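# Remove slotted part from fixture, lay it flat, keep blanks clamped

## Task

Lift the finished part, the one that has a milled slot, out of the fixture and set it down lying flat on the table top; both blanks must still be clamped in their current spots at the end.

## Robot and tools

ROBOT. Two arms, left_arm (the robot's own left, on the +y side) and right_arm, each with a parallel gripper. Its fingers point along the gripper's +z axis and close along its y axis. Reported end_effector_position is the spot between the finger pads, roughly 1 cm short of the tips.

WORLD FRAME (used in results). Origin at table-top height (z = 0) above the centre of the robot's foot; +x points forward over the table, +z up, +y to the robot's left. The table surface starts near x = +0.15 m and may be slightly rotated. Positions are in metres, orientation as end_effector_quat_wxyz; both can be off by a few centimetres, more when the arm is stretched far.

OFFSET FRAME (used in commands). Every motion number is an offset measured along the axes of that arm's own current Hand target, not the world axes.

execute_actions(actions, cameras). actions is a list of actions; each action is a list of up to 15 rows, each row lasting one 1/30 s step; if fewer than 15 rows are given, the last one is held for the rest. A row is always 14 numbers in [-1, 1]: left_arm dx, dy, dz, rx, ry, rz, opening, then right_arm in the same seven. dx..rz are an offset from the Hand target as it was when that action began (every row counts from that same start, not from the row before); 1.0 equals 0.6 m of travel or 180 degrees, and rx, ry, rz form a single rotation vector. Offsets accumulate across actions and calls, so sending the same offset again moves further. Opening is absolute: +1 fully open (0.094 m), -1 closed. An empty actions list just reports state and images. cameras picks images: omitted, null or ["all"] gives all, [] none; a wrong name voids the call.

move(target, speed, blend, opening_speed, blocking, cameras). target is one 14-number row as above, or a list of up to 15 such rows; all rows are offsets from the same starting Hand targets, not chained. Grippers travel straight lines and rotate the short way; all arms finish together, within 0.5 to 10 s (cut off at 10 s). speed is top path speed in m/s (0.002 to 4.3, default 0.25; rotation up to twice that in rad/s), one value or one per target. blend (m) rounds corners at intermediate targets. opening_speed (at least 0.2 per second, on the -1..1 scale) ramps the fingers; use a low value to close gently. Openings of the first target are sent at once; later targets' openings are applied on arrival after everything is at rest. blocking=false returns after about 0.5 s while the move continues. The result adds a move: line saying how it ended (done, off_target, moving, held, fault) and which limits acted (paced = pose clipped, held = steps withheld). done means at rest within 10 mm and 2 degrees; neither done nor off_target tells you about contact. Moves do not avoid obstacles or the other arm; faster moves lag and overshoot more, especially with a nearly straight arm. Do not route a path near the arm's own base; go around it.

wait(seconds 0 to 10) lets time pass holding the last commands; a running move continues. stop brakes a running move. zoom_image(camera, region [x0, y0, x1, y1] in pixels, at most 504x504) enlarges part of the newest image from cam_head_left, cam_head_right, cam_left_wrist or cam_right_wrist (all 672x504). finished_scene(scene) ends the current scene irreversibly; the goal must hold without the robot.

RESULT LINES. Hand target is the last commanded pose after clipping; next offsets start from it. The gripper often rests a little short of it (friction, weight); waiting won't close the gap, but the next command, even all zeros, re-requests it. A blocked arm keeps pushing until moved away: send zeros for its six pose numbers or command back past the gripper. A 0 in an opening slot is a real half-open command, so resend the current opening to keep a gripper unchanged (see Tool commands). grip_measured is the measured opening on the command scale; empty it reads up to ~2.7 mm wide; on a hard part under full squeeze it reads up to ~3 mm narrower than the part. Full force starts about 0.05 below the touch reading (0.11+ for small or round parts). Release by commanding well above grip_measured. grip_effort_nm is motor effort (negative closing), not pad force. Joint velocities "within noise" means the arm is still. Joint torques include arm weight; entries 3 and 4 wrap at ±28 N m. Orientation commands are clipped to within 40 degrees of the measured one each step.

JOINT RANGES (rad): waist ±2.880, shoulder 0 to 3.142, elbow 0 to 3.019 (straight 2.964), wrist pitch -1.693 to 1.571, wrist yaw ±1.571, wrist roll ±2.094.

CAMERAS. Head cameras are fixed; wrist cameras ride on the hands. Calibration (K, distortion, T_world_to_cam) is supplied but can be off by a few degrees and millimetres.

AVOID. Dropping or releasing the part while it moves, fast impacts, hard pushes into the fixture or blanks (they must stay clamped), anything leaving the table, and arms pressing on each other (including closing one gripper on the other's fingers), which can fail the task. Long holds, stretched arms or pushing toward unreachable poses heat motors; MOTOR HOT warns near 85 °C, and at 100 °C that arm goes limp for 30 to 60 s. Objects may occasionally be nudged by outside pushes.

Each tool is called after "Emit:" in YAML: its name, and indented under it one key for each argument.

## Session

Emit:
execute_actions:
  actions: []

Emit:
zoom_image:
  camera: "cam_head_left"
  region: [240, 130, 540, 350]

Emit:
zoom_image:
  camera: "cam_head_right"
  region: [200, 130, 500, 350]

Scene clock: 0.00 s.
left_arm: end_effector_position=(+0.5219, -0.0569, +0.1036) grip_measured=+1.000 grip_effort_nm=n/a end_effector_quat_wxyz=(-0.083, +0.615, +0.783, -0.028) | right_arm: end_effector_position=(+0.7675, -0.5781, +0.1319) grip_measured=+1.000 grip_effort_nm=n/a end_effector_quat_wxyz=(+0.257, +0.516, +0.756, -0.311)
Joint positions: left_arm=[0.688 1.612 1.311 -0.254 -0.869 0.931 0.094] | right_arm=[1.325 1.241 1.39 -0.196 0.578 1.101 0.094]
Joint velocities: within noise
Joint torques (N m): no reading
Heat: left arm: hottest shoulder 26 °C; right arm: hottest shoulder 26 °C.
Hand target: left_arm +0.5220, -0.0572, +0.1042; -0.082, +0.615, +0.783, -0.029 | right_arm +0.7708, -0.5781, +0.1310; +0.259, +0.516, +0.756, -0.309
Tool commands: left_gripper/opening=+1.0 right_gripper/opening=+1.0
camera_calibration:
cam_left_wrist: T_world_to_cam=[[-0.987389, -0.139707, 0.0744624, 0.508294], [-0.0608405, 0.769097, 0.63623, 0.0337646], [-0.146155, 0.623676, -0.767898, 0.285772], [0, 0, 0, 1]] pos_world=[0.545705, -0.133185, 0.160113]
cam_right_wrist: T_world_to_cam=[[-0.956727, -0.276529, 0.09058, 0.571609], [-0.289651, 0.934812, -0.205498, 0.814513], [-0.027849, -0.222842, -0.974457, 0.117918], [0, 0, 0, 1]] pos_world=[0.786083, -0.577072, 0.230511]

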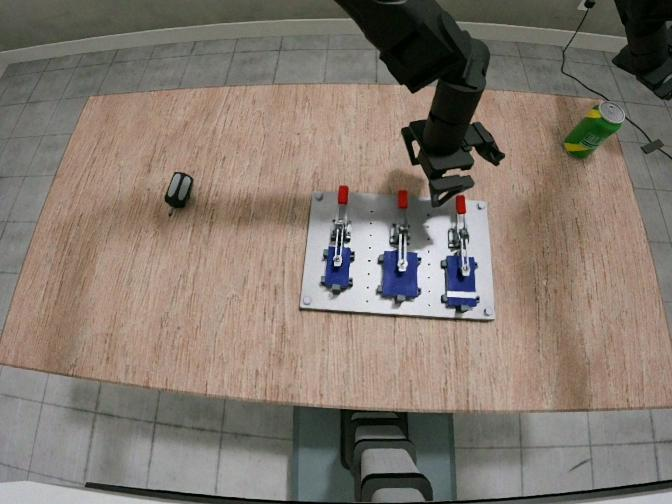

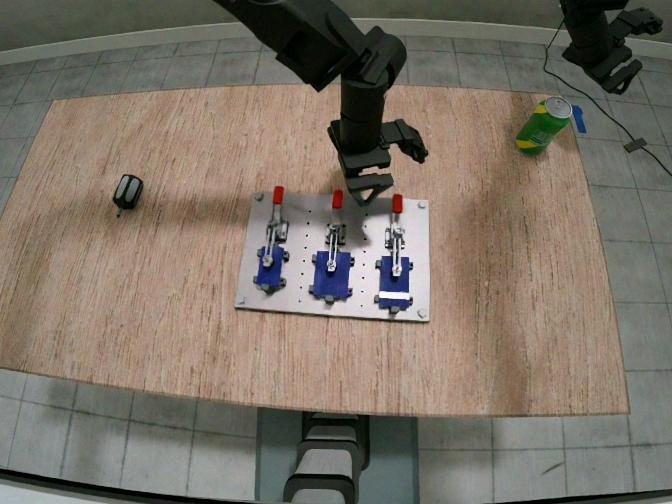

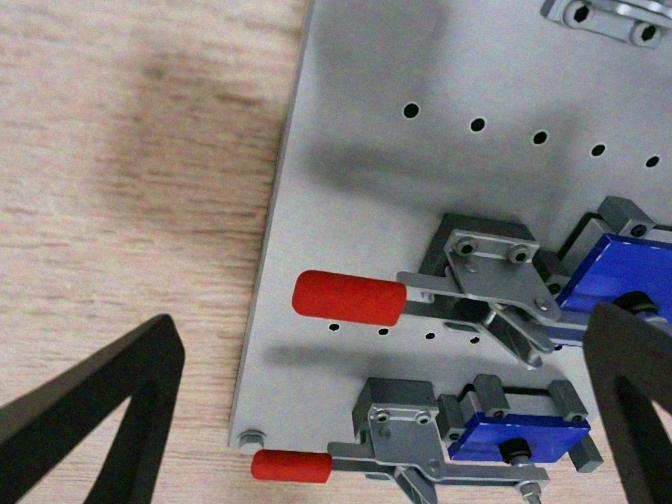

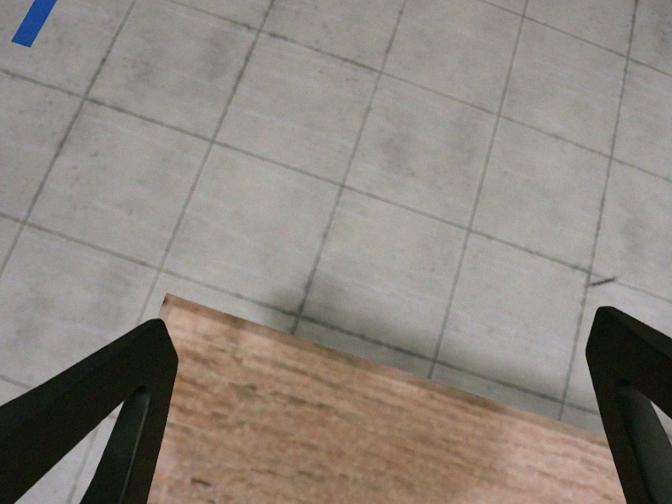

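Scaled by 1.680 from the camera's 672x504 image, which has a finer 960x720 frame.

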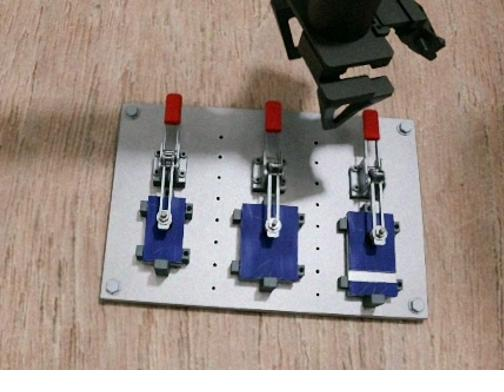

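Scaled by 1.680 from the camera's 672x504 image, which has a finer 960x720 frame.

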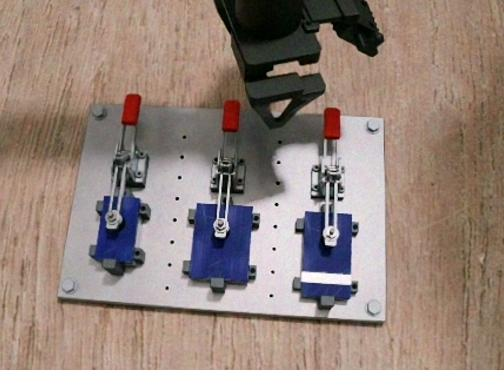

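Emit:
move:
  target:
    - [0.0124,-0.0195,-0.131,0,0,0,1,-0.154,-0.0433,-0.1464,0,0,0,0.1]
    - [0.548,-0.0998,-0.136,0,0,0,1,0.5332,-0.2282,-0.5897,-0.2082,0.1847,-0.3414,0.1]
  speed: 0.4
  blend: [0.03,0]

Scene clock: 54.00 s.
left_arm: end_effector_position=(+0.4047, +0.2348, +0.2229) grip_measured=+1.000 grip_effort_nm=-0.061 end_effector_quat_wxyz=(-0.081, +0.612, +0.786, -0.035) | right_arm: end_effector_position=(+0.5094, -0.1640, +0.1703) grip_measured=+0.101 grip_effort_nm=-0.081 end_effector_quat_wxyz=(+0.002, -0.033, -0.999, +0.005)
Joint positions: left_arm=[1.052 0.828 0.404 0.01 -0.531 1.142 0.094] | right_arm=[2.176 1.056 0.669 0.158 0.603 0.171 0.052]
Joint velocities: within noise
Joint torques (N m): left_arm=[0.91 -7.59 -2.97 0.4 0.19 0.2] | right_arm=[4.78 -7.77 -0.62 0.44 0.16 -0.14]
Heat: left arm: hottest shoulder 27 °C; right arm: hottest shoulder 33 °C.
Hand target: left_arm +0.4026, +0.2422, +0.2240; -0.082, +0.615, +0.783, -0.029 | right_arm +0.5100, -0.1577, +0.1699; +0.000, +0.028, +1.000, +0.000
Off the commanded pose: left_arm 0.008 m, 1 deg | right_arm 0.006 m, 1 deg.
move: done
camera_calibration:
cam_left_wrist: T_world_to_cam=[[-0.985528, -0.148398, 0.0819324, 0.424065], [-0.0645697, 0.775536, 0.627992, -0.271771], [-0.156734, 0.613613, -0.773895, 0.186307], [0, 0, 0, 1]] pos_world=[0.429581, 0.159379, 0.280107]
cam_right_wrist: T_world_to_cam=[[-0.151649, -0.986148, -0.0671992, -0.063905], [-0.816552, 0.0866771, 0.570728, 0.357764], [-0.556997, 0.141422, -0.818385, 0.543036], [0, 0, 0, 1]] pos_world=[0.584911, -0.170827, 0.235932]

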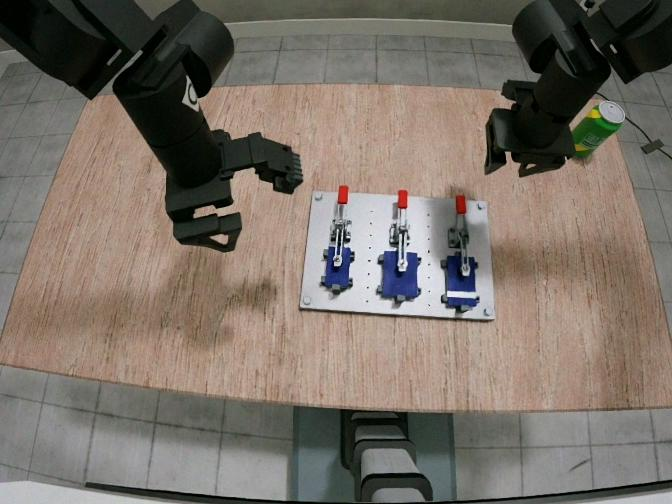

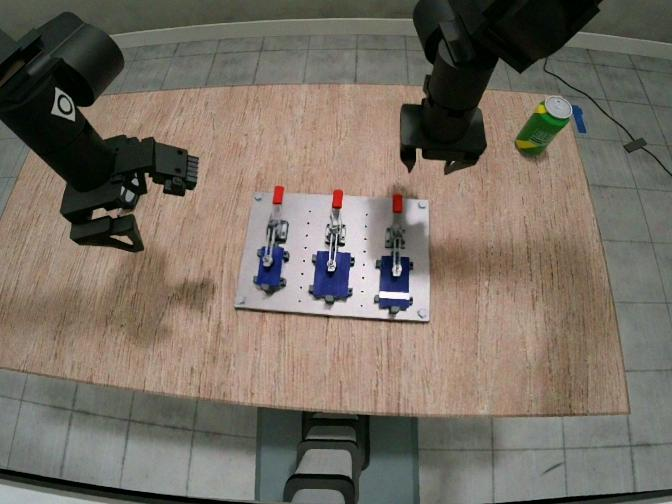

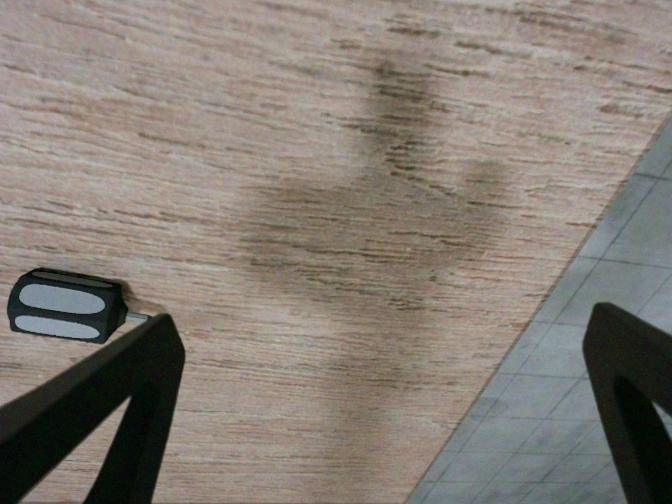

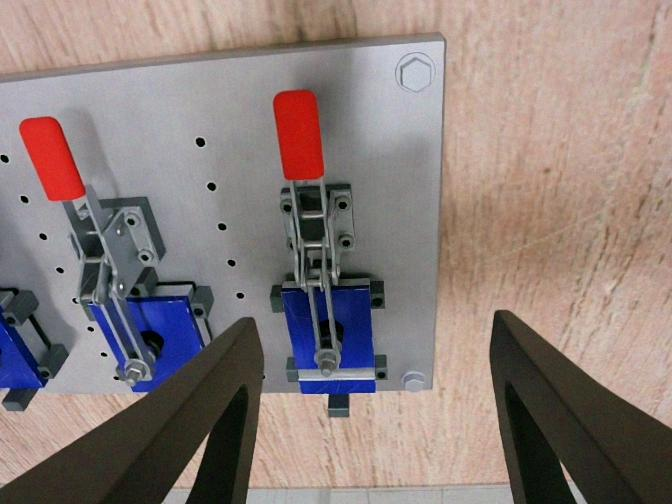

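Emit:
move:
  target: [0,0,0,0,0,0,1,-0.0093,0.0417,0.1367,0,0,0.0056,0.1]
  speed: 0.25
  cameras: ["cam_right_wrist"]

Scene clock: 86.57 s.
left_arm: end_effector_position=(+0.4047, +0.2349, +0.2228) grip_measured=+1.000 grip_effort_nm=-0.056 end_effector_quat_wxyz=(-0.081, +0.612, +0.786, -0.035) | right_arm: end_effector_position=(+0.5161, -0.1267, +0.0942) grip_measured=+0.101 grip_effort_nm=-0.085 end_effector_quat_wxyz=(+0.002, -0.038, -0.999, -0.007)
Joint positions: left_arm=[1.053 0.828 0.404 0.01 -0.531 1.144 0.094] | right_arm=[2.137 1.309 0.838 0.251 0.542 0.17 0.052]
Joint velocities: within noise
Joint torques (N m): left_arm=[0.67 -7.65 -3 0.42 0.21 0.22] | right_arm=[4.37 -8.41 -1.48 0.31 -0.04 -0.1]
Heat: left arm: hottest shoulder 27 °C; right arm: hottest shoulder 29 °C.
Hand target: left_arm +0.4026, +0.2422, +0.2240; -0.082, +0.616, +0.783, -0.029 | right_arm +0.5169, -0.1329, +0.0879; +0.000, +0.037, +0.999, +0.000
Off the commanded pose: left_arm 0.008 m, 1 deg | right_arm 0.009 m, 1 deg.
move: done
camera_calibration:
cam_right_wrist: T_world_to_cam=[[-0.162595, -0.982532, -0.0905154, -0.022854], [-0.816019, 0.0823321, 0.572132, 0.40248], [-0.554686, 0.166888, -0.815151, 0.48101], [0, 0, 0, 1]] pos_world=[0.591525, -0.135867, 0.159756]
Images, in order (width x height): cam_right_wrist 672x504.

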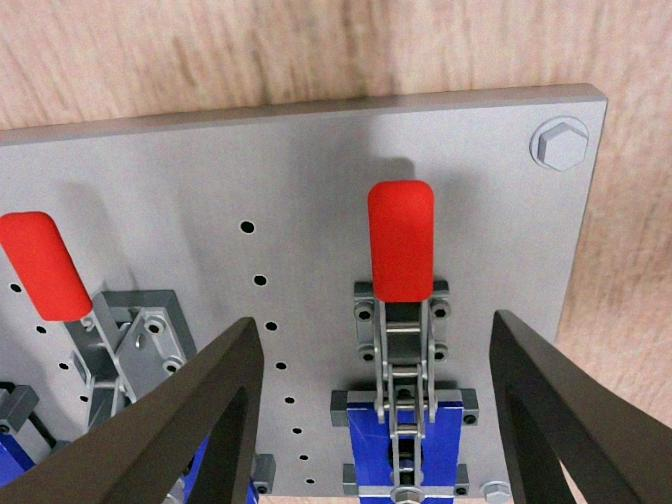

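Emit:
move:
  target:
    - [0,0,0,0,0,0,1,-0.0023,-0.0083,0.0842,0,0,0,0.1]
    - [0,0,0,0,0,0,1,-0.0023,-0.0083,0.0842,0,0,0,-0.85]
  speed: 0.15
  opening_speed: 0.7
  cameras: ["cam_right_wrist"]

Scene clock: 99.47 s.
left_arm: end_effector_position=(+0.4047, +0.2351, +0.2228) grip_measured=+1.000 grip_effort_nm=-0.056 end_effector_quat_wxyz=(-0.081, +0.612, +0.786, -0.035) | right_arm: end_effector_position=(+0.5184, -0.1337, +0.0434) grip_measured=-0.648 grip_effort_nm=-1.043 end_effector_quat_wxyz=(+0.001, -0.038, -0.999, -0.004)
Joint positions: left_arm=[1.053 0.828 0.404 0.01 -0.531 1.144 0.094] | right_arm=[2.065 1.426 0.929 0.286 0.477 0.151 0.017]
Joint velocities: within noise
Joint torques (N m): left_arm=[0.97 -7.65 -2.95 0.36 0.2 0.22] | right_arm=[5.07 -8.82 -1.74 0.46 -0.06 -0.07]
Heat: left arm: hottest shoulder 27 °C; right arm: hottest shoulder 29 °C.
Hand target: left_arm +0.4025, +0.2423, +0.2240; -0.082, +0.615, +0.783, -0.029 | right_arm +0.5179, -0.1381, +0.0374; +0.000, +0.037, +0.999, +0.000
Off the commanded pose: left_arm 0.008 m, 1 deg | right_arm 0.007 m, 0 deg.
move: done
camera_calibration:
cam_right_wrist: T_world_to_cam=[[-0.161829, -0.983161, -0.0848854, -0.0347442], [-0.816622, 0.0851285, 0.57086, 0.434727], [-0.554022, 0.161701, -0.816647, 0.441032], [0, 0, 0, 1]] pos_world=[0.593726, -0.142482, 0.10905]
Images, in order (width x height): cam_right_wrist 672x504.

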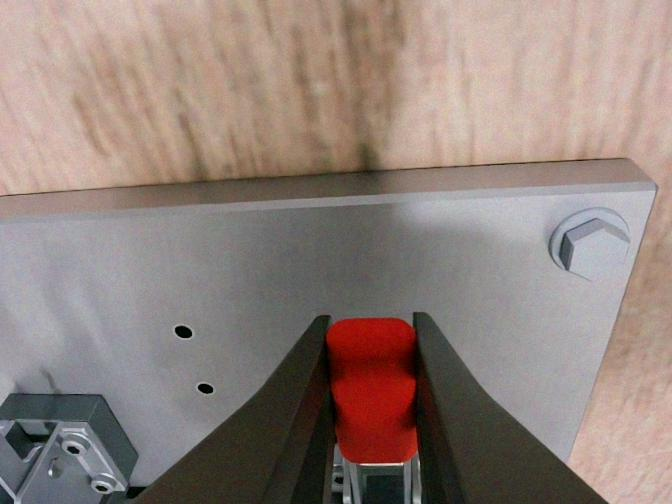

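Emit:
move:
  target:
    - [0,0,0,0,0,0,1,0.0119,0.0001,-0.07,0,-0.067,0,-0.85]
    - [0,0,0,0,0,0,1,0.0458,0.0003,-0.0858,0,-0.067,0,-0.85]
    - [0,0,0,0,0,0,1,0.0792,0.0003,-0.0917,0,-0.067,0,-0.85]
  speed: 0.12
  blend: [0.005,0.005,0]
  cameras: ["cam_right_wrist","cam_head_left","cam_head_right"]

Scene clock: 125.03 s.
left_arm: end_effector_position=(+0.4047, +0.2351, +0.2228) grip_measured=+1.000 grip_effort_nm=-0.056 end_effector_quat_wxyz=(-0.081, +0.612, +0.786, -0.035) | right_arm: end_effector_position=(+0.4969, -0.1337, +0.0751) grip_measured=-0.650 grip_effort_nm=-1.048 end_effector_quat_wxyz=(+0.119, +0.043, +0.992, -0.004)
Joint positions: left_arm=[1.053 0.828 0.404 0.01 -0.531 1.144 0.094] | right_arm=[2.115 1.481 0.74 0.806 0.556 0.027 0.016]
Joint velocities: within noise
Joint torques (N m): left_arm=[0.73 -7.47 -2.97 0.42 0.21 0.21] | right_arm=[8.06 -8.94 -9.28 1.09 0.9 0.03]
Heat: left arm: hottest shoulder 27 °C; right arm: hottest shoulder 29 °C.
Hand target: left_arm +0.4025, +0.2422, +0.2240; -0.082, +0.615, +0.783, -0.029 | right_arm +0.4704, -0.1344, +0.0924; +0.105, +0.037, +0.994, -0.004
Off the commanded pose: left_arm 0.008 m, 1 deg | right_arm 0.032 m, 2 deg.
move: off_target (right_arm)
camera_calibration:
cam_right_wrist: T_world_to_cam=[[-0.150264, -0.983847, -0.0972957, -0.0403964], [-0.928179, 0.1065, 0.356568, 0.473466], [-0.340446, 0.143887, -0.929189, 0.355052], [0, 0, 0, 1]] pos_world=[0.554267, -0.141255, 0.157157]
Images, in order (width x height): cam_head_left 672x504, cam_head_right 672x504, cam_right_wrist 672x504.

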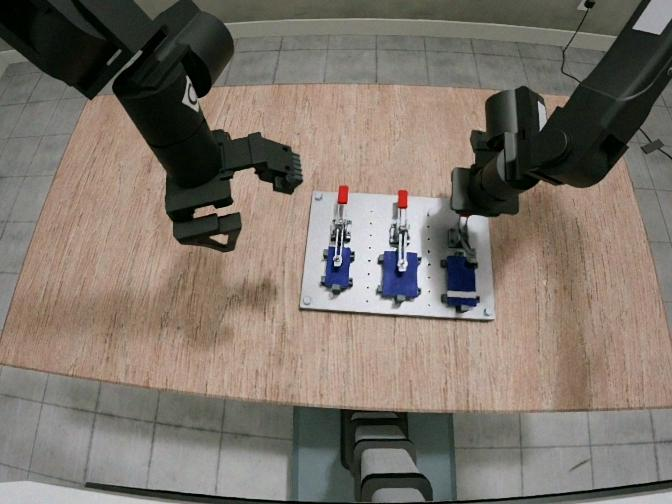

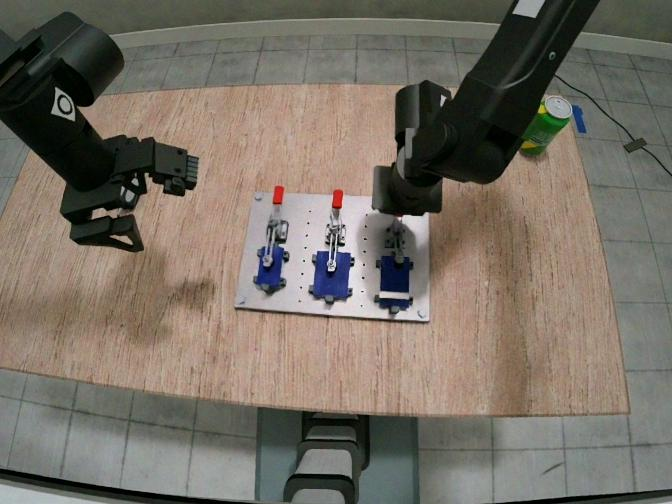

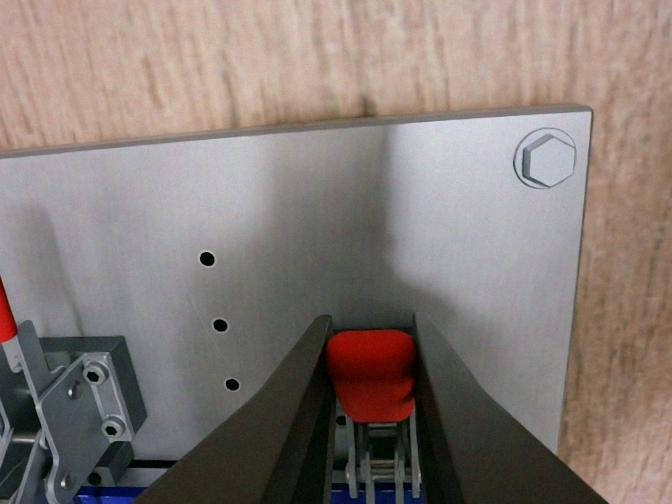

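Emit:
move:
  target: [0,0,0,0,0,0,1,0.0305,0,-0.0168,0,0,0,-0.85]
  speed: 0.12
  cameras: ["cam_right_wrist","cam_head_right"]

Scene clock: 132.47 s.
left_arm: end_effector_position=(+0.4047, +0.2351, +0.2228) grip_measured=+1.000 grip_effort_nm=-0.056 end_effector_quat_wxyz=(-0.081, +0.612, +0.786, -0.035) | right_arm: end_effector_position=(+0.4901, -0.1331, +0.0791) grip_measured=-0.650 grip_effort_nm=-1.053 end_effector_quat_wxyz=(+0.132, +0.047, +0.990, -0.007)
Joint positions: left_arm=[1.053 0.828 0.404 0.01 -0.531 1.144 0.094] | right_arm=[2.124 1.502 0.719 0.878 0.572 0.018 0.016]
Joint velocities: within noise
Joint torques (N m): left_arm=[0.85 -7.47 -3.02 0.39 0.22 0.2] | right_arm=[9.17 -8.18 -10.99 1.02 0.87 0.1]
Heat: left arm: hottest shoulder 27 °C; right arm: hottest shoulder 29 °C.
Hand target: left_arm +0.4025, +0.2422, +0.2240; -0.082, +0.615, +0.783, -0.029 | right_arm +0.4505, -0.1329, +0.0984; +0.105, +0.037, +0.994, -0.004
Off the commanded pose: left_arm 0.008 m, 1 deg | right_arm 0.044 m, 3 deg.
move: off_target (right_arm)
camera_calibration:
cam_right_wrist: T_world_to_cam=[[-0.156966, -0.982972, -0.0955412, -0.0372486], [-0.935587, 0.117019, 0.33314, 0.472525], [-0.316287, 0.141679, -0.938024, 0.344927], [0, 0, 0, 1]] pos_world=[0.545338, -0.140778, 0.162574]
Images, in order (width x height): cam_head_right 672x504, cam_right_wrist 672x504.

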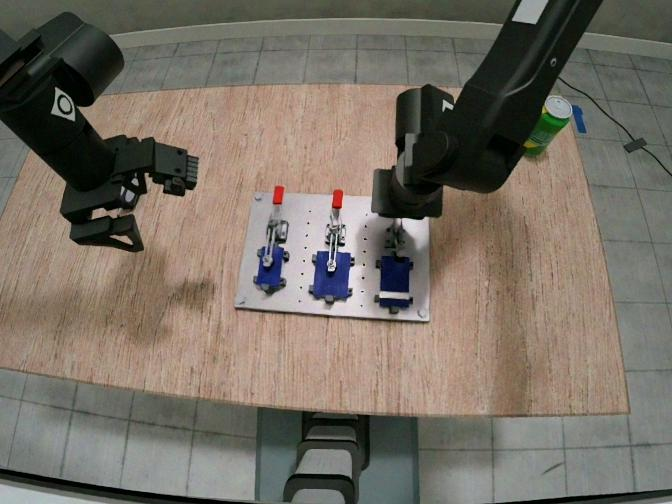

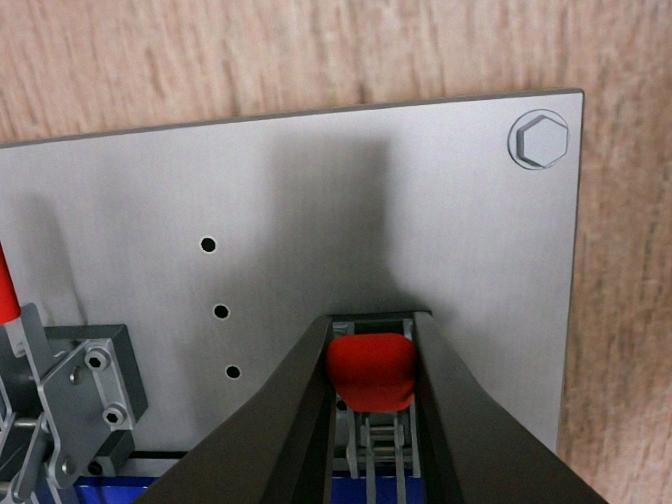

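Emit:
move:
  target: [0,0,0,0,0,0,1,-0.0243,0,0.0137,0,-0.111,0,-0.85]
  speed: 0.12
  cameras: ["cam_right_wrist","cam_head_left"]

Scene clock: 149.43 s.
left_arm: end_effector_position=(+0.4047, +0.2351, +0.2228) grip_measured=+1.000 grip_effort_nm=-0.061 end_effector_quat_wxyz=(-0.081, +0.612, +0.786, -0.035) | right_arm: end_effector_position=(+0.4751, -0.1315, +0.0852) grip_measured=-0.650 grip_effort_nm=-1.048 end_effector_quat_wxyz=(+0.276, +0.039, +0.960, -0.011)
Joint positions: left_arm=[1.053 0.828 0.404 0.01 -0.531 1.144 0.094] | right_arm=[2.127 1.757 0.694 1.503 0.542 -0.179 0.016]
Joint velocities: within noise
Joint torques (N m): left_arm=[0.85 -7.59 -2.99 0.39 0.19 0.21] | right_arm=[8.06 -6.53 -7.83 2.17 0.07 -0.09]
Heat: left arm: hottest shoulder 27 °C; right arm: hottest elbow 30 °C.
Hand target: left_arm +0.4025, +0.2422, +0.2240; -0.082, +0.615, +0.783, -0.029 | right_arm +0.4664, -0.1341, +0.0934; +0.276, +0.036, +0.961, -0.010
Off the commanded pose: left_arm 0.008 m, 1 deg | right_arm 0.012 m, 0 deg.
move: off_target (right_arm)
camera_calibration:
cam_right_wrist: T_world_to_cam=[[-0.111589, -0.98733, -0.112818, -0.0580058], [-0.993213, 0.107061, 0.0454504, 0.506866], [-0.0327961, 0.117124, -0.992576, 0.21239], [0, 0, 0, 1]] pos_world=[0.503918, -0.136412, 0.181232]
Images, in order (width x height): cam_head_left 672x504, cam_right_wrist 672x504.

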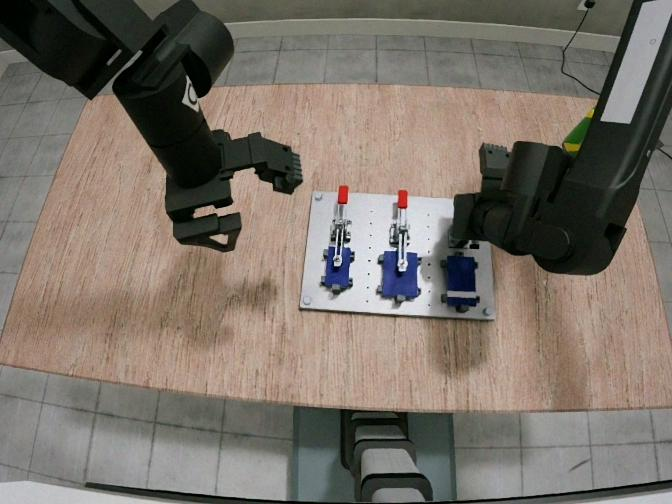

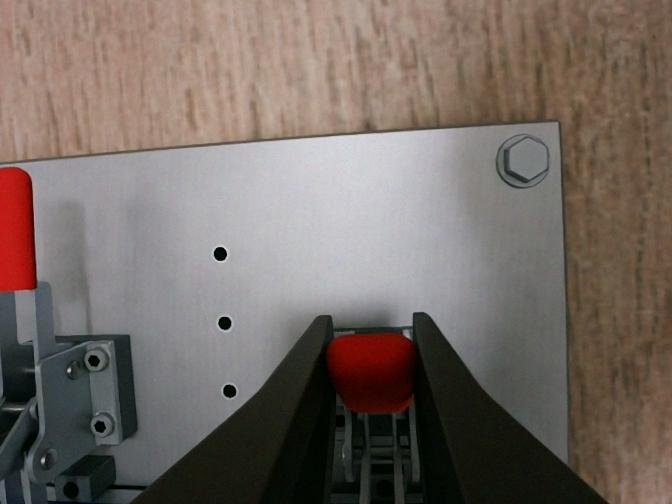

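Emit:
zoom_image:
  camera: "cam_head_left"
  region: [410, 190, 530, 330]

Scaled by 3.600 from the camera's 672x504 image, which has a finer 960x720 frame.

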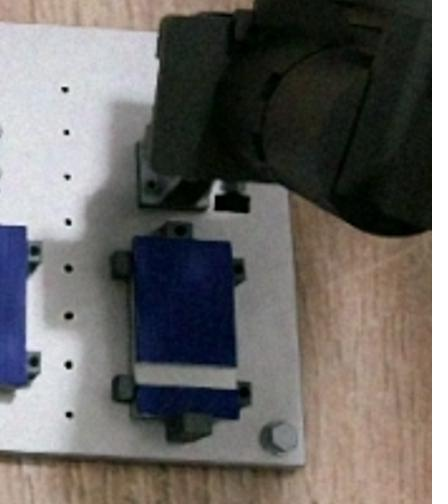

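Emit:
move:
  target:
    - [0,0,0,0,0,0,1,-0.0102,0,0.011,0,0,0,-0.85]
    - [0,0,0,0,0,0,1,-0.0102,0,0.011,0,0,0,-0.2]
    - [0,0,0,0,0,0,1,-0.0777,0,-0.1087,0,0,0,-0.2]
    - [0,0,0,0,0,0,1,0.1137,0.0052,-0.1135,0,0.0667,0,0.5]
  speed: [0.1,0.1,0.2,0.25]
  blend: [0,0,0.02,0]
  opening_speed: 1.5
  cameras: ["cam_right_wrist","cam_head_left"]

Scene clock: 186.70 s.
left_arm: end_effector_position=(+0.4047, +0.2351, +0.2228) grip_measured=+1.000 grip_effort_nm=-0.056 end_effector_quat_wxyz=(-0.081, +0.612, +0.786, -0.035) | right_arm: end_effector_position=(+0.3747, -0.1210, +0.1198) grip_measured=+0.498 grip_effort_nm=0.061 end_effector_quat_wxyz=(+0.177, +0.035, +0.984, -0.003)
Joint positions: left_arm=[1.053 0.828 0.404 0.01 -0.531 1.144 0.094] | right_arm=[2.228 1.828 0.542 1.503 0.655 -0.086 0.07]
Joint velocities: within noise
Joint torques (N m): left_arm=[0.79 -7.59 -3.03 0.38 0.2 0.21] | right_arm=[6.42 -5.19 -5.55 0.18 -0.04 0.06]
Heat: left arm: hottest shoulder 27 °C; right arm: hottest elbow 30 °C.
Hand target: left_arm +0.4025, +0.2422, +0.2240; -0.082, +0.615, +0.783, -0.029 | right_arm +0.3731, -0.1239, +0.1150; +0.174, +0.037, +0.984, -0.007
Off the commanded pose: left_arm 0.008 m, 1 deg | right_arm 0.006 m, 1 deg.
move: done
camera_calibration:
cam_right_wrist: T_world_to_cam=[[-0.122969, -0.986343, -0.109568, -0.0510097], [-0.964672, 0.0928804, 0.246537, 0.367914], [-0.232993, 0.136014, -0.96292, 0.315876], [0, 0, 0, 1]] pos_world=[0.422241, -0.127449, 0.20787]
Images, in order (width x height): cam_head_left 672x504, cam_right_wrist 672x504.

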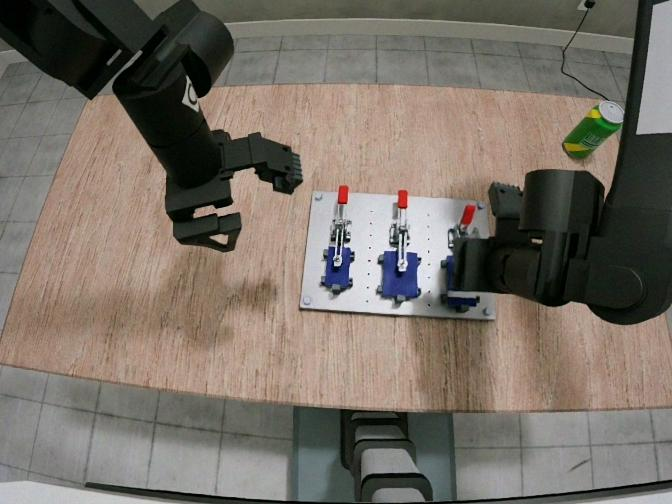

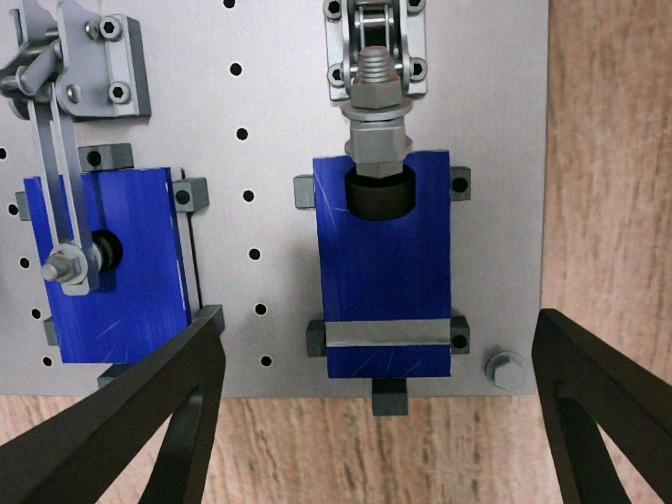

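Emit:
move:
  target: [0,0,0,0,0,0,1,0.0508,0,0.0978,0,0,0,0.5]
  speed: 0.18
  cameras: ["cam_right_wrist"]

Scene clock: 211.27 s.
left_arm: end_effector_position=(+0.4047, +0.2351, +0.2228) grip_measured=+1.000 grip_effort_nm=-0.056 end_effector_quat_wxyz=(-0.081, +0.612, +0.786, -0.035) | right_arm: end_effector_position=(+0.3682, -0.1164, +0.0564) grip_measured=+0.499 grip_effort_nm=0.061 end_effector_quat_wxyz=(+0.178, +0.035, +0.983, +0.000)
Joint positions: left_arm=[1.053 0.828 0.404 0.01 -0.531 1.144 0.094] | right_arm=[2.144 1.946 0.692 1.461 0.568 -0.065 0.07]
Joint velocities: within noise
Joint torques (N m): left_arm=[0.91 -7.59 -2.96 0.42 0.2 0.2] | right_arm=[6.3 -4.72 -5.78 0.49 -0.03 0.04]
Heat: left arm: hottest shoulder 27 °C; right arm: hottest elbow 29 °C.
Hand target: left_arm +0.4025, +0.2422, +0.2240; -0.082, +0.615, +0.783, -0.029 | right_arm +0.3645, -0.1235, +0.0494; +0.174, +0.037, +0.984, -0.007
Off the commanded pose: left_arm 0.008 m, 1 deg | right_arm 0.010 m, 1 deg.
move: done
camera_calibration:
cam_right_wrist: T_world_to_cam=[[-0.122044, -0.985754, -0.115731, -0.0541413], [-0.965503, 0.0908886, 0.244016, 0.377046], [-0.230022, 0.14152, -0.962841, 0.252223], [0, 0, 0, 1]] pos_world=[0.415448, -0.123334, 0.14458]
Images, in order (width x height): cam_right_wrist 672x504.

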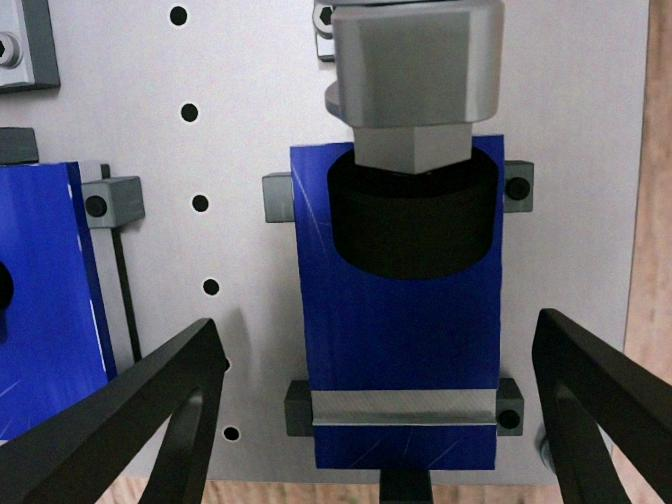

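Emit:
move:
  target:
    - [0,0,0,0,0,0,1,0.0157,-0.0068,0.0348,0,0,0,0.5]
    - [0,0,0,0,0,0,1,0.0157,-0.0068,0.0348,0,0,0,-0.2]
  speed: 0.08
  opening_speed: 0.5
  cameras: ["cam_right_wrist"]

Scene clock: 226.07 s.
left_arm: end_effector_position=(+0.4047, +0.2351, +0.2228) grip_measured=+1.000 grip_effort_nm=-0.056 end_effector_quat_wxyz=(-0.081, +0.612, +0.786, -0.035) | right_arm: end_effector_position=(+0.3670, -0.1216, +0.0332) grip_measured=+0.041 grip_effort_nm=-1.043 end_effector_quat_wxyz=(+0.178, +0.036, +0.983, -0.003)
Joint positions: left_arm=[1.053 0.828 0.404 0.01 -0.531 1.144 0.094] | right_arm=[2.108 1.981 0.743 1.442 0.539 -0.057 0.049]
Joint velocities: within noise
Joint torques (N m): left_arm=[0.85 -7.71 -3.06 0.4 0.2 0.2] | right_arm=[6.59 -4.25 -5.86 0.4 -0.28 0.04]
Heat: left arm: hottest shoulder 27 °C; right arm: hottest elbow 28 °C.
Hand target: left_arm +0.4025, +0.2422, +0.2240; -0.082, +0.615, +0.783, -0.029 | right_arm +0.3626, -0.1273, +0.0266; +0.174, +0.037, +0.984, -0.007
Off the commanded pose: left_arm 0.008 m, 1 deg | right_arm 0.010 m, 1 deg.
move: done; target 2's new opening was sent with right_arm's hand 0.012 m and 1 deg from that target
camera_calibration:
cam_right_wrist: T_world_to_cam=[[-0.124898, -0.986114, -0.109456, -0.0613379], [-0.96531, 0.0952792, 0.2431, 0.382561], [-0.229295, 0.136022, -0.963806, 0.229495], [0, 0, 0, 1]] pos_world=[0.414251, -0.128153, 0.121474]
Images, in order (width x height): cam_right_wrist 672x504.

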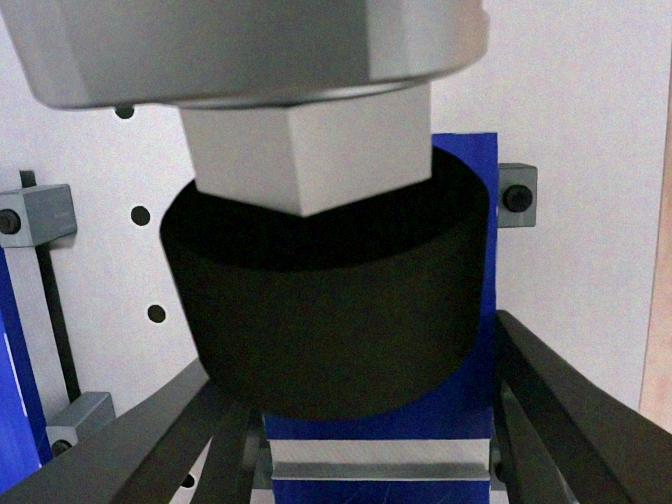

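Emit:
move:
  target:
    - [0,0,0,0,0,0,1,-0.0257,0,-0.0705,0,0,0,-0.2]
    - [0,0,0,0,0,0,1,0.047,0,-0.1147,0,0,0,-0.2]
    - [0,0,0,0,0,0,1,0.0157,0,-0.2008,0,0,0,-0.2]
  speed: [0.08,0.12,0.2]
  blend: [0.005,0.015,0]
  cameras: ["cam_right_wrist","cam_head_right"]

Scene clock: 268.53 s.
left_arm: end_effector_position=(+0.4047, +0.2351, +0.2228) grip_measured=+1.000 grip_effort_nm=-0.061 end_effector_quat_wxyz=(-0.081, +0.612, +0.786, -0.035) | right_arm: end_effector_position=(+0.3207, -0.1221, +0.1209) grip_measured=+0.041 grip_effort_nm=-1.048 end_effector_quat_wxyz=(+0.141, +0.040, +0.989, -0.017)
Joint positions: left_arm=[1.053 0.828 0.404 0.01 -0.531 1.144 0.094] | right_arm=[2.255 1.954 0.528 1.557 0.718 -0.031 0.049]
Joint velocities: within noise
Joint torques (N m): left_arm=[0.67 -7.82 -2.99 0.42 0.19 0.2] | right_arm=[9.64 -5.36 -10.4 0.9 0.17 0.06]
Heat: left arm: hottest shoulder 27 °C; right arm: hottest elbow 28 °C.
Hand target: left_arm +0.4025, +0.2422, +0.2240; -0.082, +0.615, +0.783, -0.029 | right_arm +0.3125, -0.1236, +0.1365; +0.174, +0.036, +0.984, -0.007
Off the commanded pose: left_arm 0.008 m, 1 deg | right_arm 0.018 m, 4 deg.
joint sent to its limit (right arm) — joint 4 (wrist pitch), upper limit. The joint targets are off in orientation, not in position.
move: off_target (right_arm)
camera_calibration:
cam_right_wrist: T_world_to_cam=[[-0.144747, -0.986486, -0.0767682, -0.0556242], [-0.94283, 0.11397, 0.31318, 0.303228], [-0.300198, 0.117711, -0.946586, 0.321901], [0, 0, 0, 1]] pos_world=[0.374475, -0.127323, 0.205472]
Images, in order (width x height): cam_head_right 672x504, cam_right_wrist 672x504.

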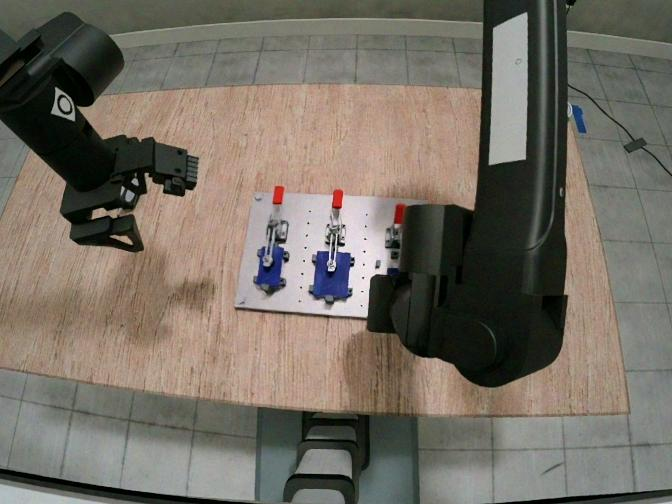

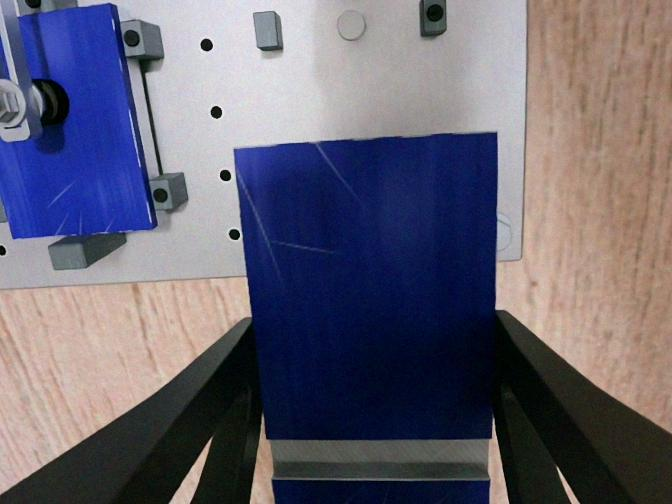

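Emit:
move:
  target:
    - [0,0,0,0,0,0,1,-0.0695,-0.1223,0.019,-0.0855,0,-0.235,-0.2]
    - [0,0,0,0,0,0,1,-0.1035,-0.2597,0.1025,-0.171,0,-0.47,-0.2]
    - [0,0,0,0,0,0,1,-0.067,-0.2597,0.2028,-0.171,0,-0.47,-0.2]
  speed: [0.3,0.3,0.12]
  blend: [0.02,0.02,0]
  cameras: ["cam_right_wrist","cam_head_right"]

Scene clock: 285.83 s.
left_arm: end_effector_position=(+0.4047, +0.2351, +0.2228) grip_measured=+1.000 grip_effort_nm=-0.061 end_effector_quat_wxyz=(-0.081, +0.612, +0.786, -0.035) | right_arm: end_effector_position=(+0.3851, -0.2801, +0.0386) grip_measured=+0.041 grip_effort_nm=-1.048 end_effector_quat_wxyz=(-0.134, +0.668, -0.723, -0.116)
Joint positions: left_arm=[1.053 0.828 0.404 0.01 -0.531 1.144 0.094] | right_arm=[1.575 1.578 0.604 0.822 -0.351 -1.51 0.049]
Joint velocities: within noise
Joint torques (N m): left_arm=[0.91 -7.59 -3.04 0.4 0.21 0.21] | right_arm=[-0.09 -7 -6.43 -0.14 -0.46 -0.14]
Heat: left arm: hottest shoulder 27 °C; right arm: hottest elbow 31 °C.
Hand target: left_arm +0.4025, +0.2422, +0.2240; -0.082, +0.615, +0.783, -0.029 | right_arm +0.3803, -0.2848, +0.0360; -0.127, +0.670, -0.722, -0.118
Off the commanded pose: left_arm 0.008 m, 1 deg | right_arm 0.007 m, 1 deg.
move: done
camera_calibration:
cam_right_wrist: T_world_to_cam=[[0.986696, -0.133826, -0.0923093, -0.40472], [-0.107773, -0.963538, 0.244909, -0.213052], [-0.121719, -0.231702, -0.965142, 0.116082], [0, 0, 0, 1]] pos_world=[0.390504, -0.23255, 0.126854]
Images, in order (width x height): cam_head_right 672x504, cam_right_wrist 672x504.

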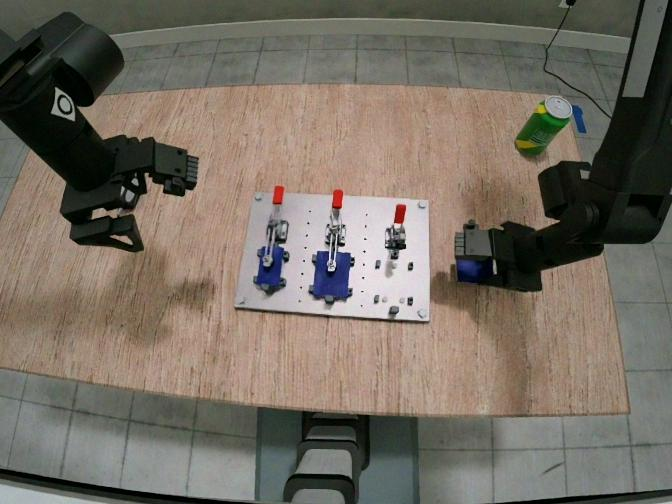

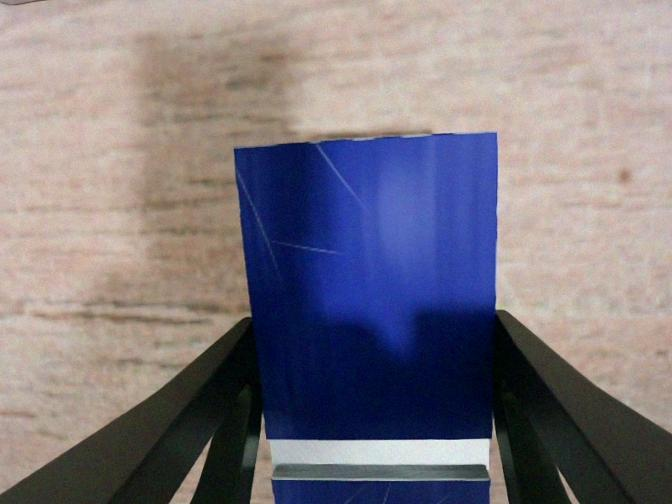

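Emit:
move:
  target:
    - [0,0,0,0,0,0,1,0.0111,0,0.0306,0,0,0,-0.2]
  speed: 0.06
  cameras: []

Emit:
move:
  target:
    - [0,0,0,0,0,0,1,0.0025,0,0.0068,0,0,0,-0.2]
  speed: 0.03
  cameras: ["cam_right_wrist"]

Scene clock: 303.43 s.
left_arm: end_effector_position=(+0.4047, +0.2351, +0.2228) grip_measured=+1.000 grip_effort_nm=-0.056 end_effector_quat_wxyz=(-0.081, +0.612, +0.786, -0.035) | right_arm: end_effector_position=(+0.3858, -0.2800, +0.0195) grip_measured=+0.041 grip_effort_nm=-1.048 end_effector_quat_wxyz=(-0.134, +0.668, -0.723, -0.116)
Joint positions: left_arm=[1.053 0.828 0.404 0.01 -0.531 1.144 0.094] | right_arm=[1.575 1.626 0.655 0.819 -0.351 -1.51 0.049]
Joint velocities: within noise
Joint torques (N m): left_arm=[0.79 -7.65 -2.96 0.36 0.2 0.22] | right_arm=[0.26 -7 -6.49 -0.16 -0.39 -0.11]
Heat: left arm: hottest shoulder 27 °C; right arm: hottest elbow 30 °C.
Hand target: left_arm +0.4025, +0.2422, +0.2240; -0.082, +0.615, +0.783, -0.029 | right_arm +0.3802, -0.2848, +0.0165; -0.127, +0.670, -0.722, -0.118
Off the commanded pose: left_arm 0.008 m, 1 deg | right_arm 0.008 m, 1 deg.
move: done
No camera images: "cameras" was empty.

Scene clock: 304.20 s.
left_arm: end_effector_position=(+0.4047, +0.2351, +0.2228) grip_measured=+1.000 grip_effort_nm=-0.056 end_effector_quat_wxyz=(-0.081, +0.612, +0.786, -0.035) | right_arm: end_effector_position=(+0.3863, -0.2800, +0.0151) grip_measured=+0.041 grip_effort_nm=-1.043 end_effector_quat_wxyz=(-0.135, +0.668, -0.722, -0.116)
Joint positions: left_arm=[1.053 0.828 0.404 0.01 -0.531 1.144 0.094] | right_arm=[1.575 1.636 0.667 0.818 -0.351 -1.51 0.049]
Joint velocities: within noise
Joint torques (N m): left_arm=[0.67 -7.59 -2.95 0.34 0.2 0.21] | right_arm=[-0.21 -6.65 -6.31 -0.24 -0.4 -0.1]
Heat: left arm: hottest shoulder 27 °C; right arm: hottest elbow 30 °C.
Hand target: left_arm +0.4025, +0.2422, +0.2240; -0.082, +0.615, +0.783, -0.029 | right_arm +0.3802, -0.2848, +0.0122; -0.127, +0.670, -0.722, -0.118
Off the commanded pose: left_arm 0.008 m, 1 deg | right_arm 0.008 m, 1 deg.
move: done
camera_calibration:
cam_right_wrist: T_world_to_cam=[[0.986988, -0.133166, -0.0901196, -0.408055], [-0.107668, -0.963601, 0.244705, -0.207127], [-0.119426, -0.231818, -0.9654, 0.0926463], [0, 0, 0, 1]] pos_world=[0.391508, -0.23245, 0.103352]
Images, in order (width x height): cam_right_wrist 672x504.

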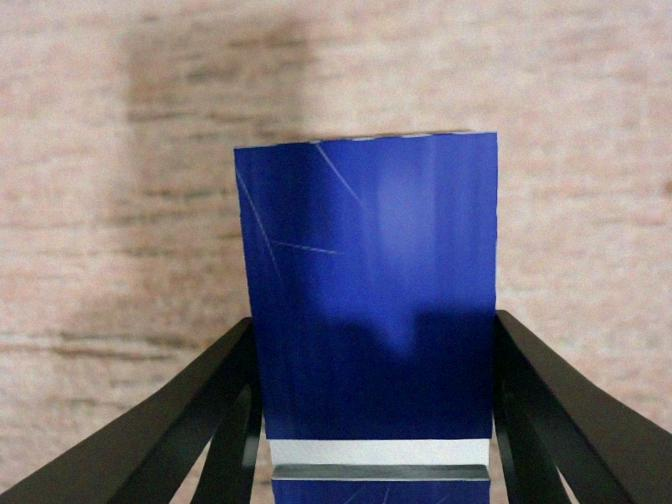

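Emit:
move:
  target:
    - [0,0,0,0,0,0,1,0.0022,0,0.0063,0,0,0,-0.2]
  speed: 0.03
  cameras: []

Emit:
move:
  target:
    - [0,0,0,0,0,0,1,0.0017,0,0.0047,0,0,0,-0.2]
  speed: 0.03
  cameras: []

Scene clock: 310.30 s.
left_arm: end_effector_position=(+0.4047, +0.2351, +0.2228) grip_measured=+1.000 grip_effort_nm=-0.056 end_effector_quat_wxyz=(-0.081, +0.612, +0.786, -0.035) | right_arm: end_effector_position=(+0.3866, -0.2800, +0.0112) grip_measured=+0.041 grip_effort_nm=-1.048 end_effector_quat_wxyz=(-0.135, +0.668, -0.722, -0.115)
Joint positions: left_arm=[1.053 0.828 0.404 0.01 -0.531 1.144 0.094] | right_arm=[1.575 1.645 0.678 0.818 -0.351 -1.511 0.049]
Joint velocities: within noise
Joint torques (N m): left_arm=[0.91 -7.59 -2.96 0.42 0.21 0.2] | right_arm=[-0.09 -6.77 -6.38 -0.31 -0.4 -0.12]
Heat: left arm: hottest shoulder 27 °C; right arm: hottest elbow 30 °C.
Hand target: left_arm +0.4025, +0.2422, +0.2240; -0.082, +0.615, +0.783, -0.029 | right_arm +0.3801, -0.2848, +0.0082; -0.127, +0.670, -0.722, -0.118
Off the commanded pose: left_arm 0.008 m, 1 deg | right_arm 0.008 m, 1 deg.
move: done
No camera images: "cameras" was empty.

Scene clock: 311.00 s.
left_arm: end_effector_position=(+0.4047, +0.2351, +0.2228) grip_measured=+1.000 grip_effort_nm=-0.056 end_effector_quat_wxyz=(-0.081, +0.612, +0.786, -0.035) | right_arm: end_effector_position=(+0.3863, -0.2797, +0.0104) grip_measured=+0.041 grip_effort_nm=-1.048 end_effector_quat_wxyz=(-0.135, +0.668, -0.722, -0.116)
Joint positions: left_arm=[1.053 0.828 0.404 0.01 -0.531 1.144 0.094] | right_arm=[1.575 1.647 0.68 0.817 -0.353 -1.511 0.049]
Joint velocities: within noise
Joint torques (N m): left_arm=[0.97 -7.65 -2.97 0.38 0.2 0.21] | right_arm=[0.21 -6.89 -5.9 -0.21 -0.36 -0.14]
Heat: left arm: hottest shoulder 27 °C; right arm: hottest elbow 30 °C.
Hand target: left_arm +0.4025, +0.2422, +0.2240; -0.082, +0.615, +0.783, -0.029 | right_arm +0.3802, -0.2848, +0.0051; -0.127, +0.670, -0.722, -0.118
Off the commanded pose: left_arm 0.008 m, 1 deg | right_arm 0.010 m, 1 deg.
move: done
No camera images: "cameras" was empty.


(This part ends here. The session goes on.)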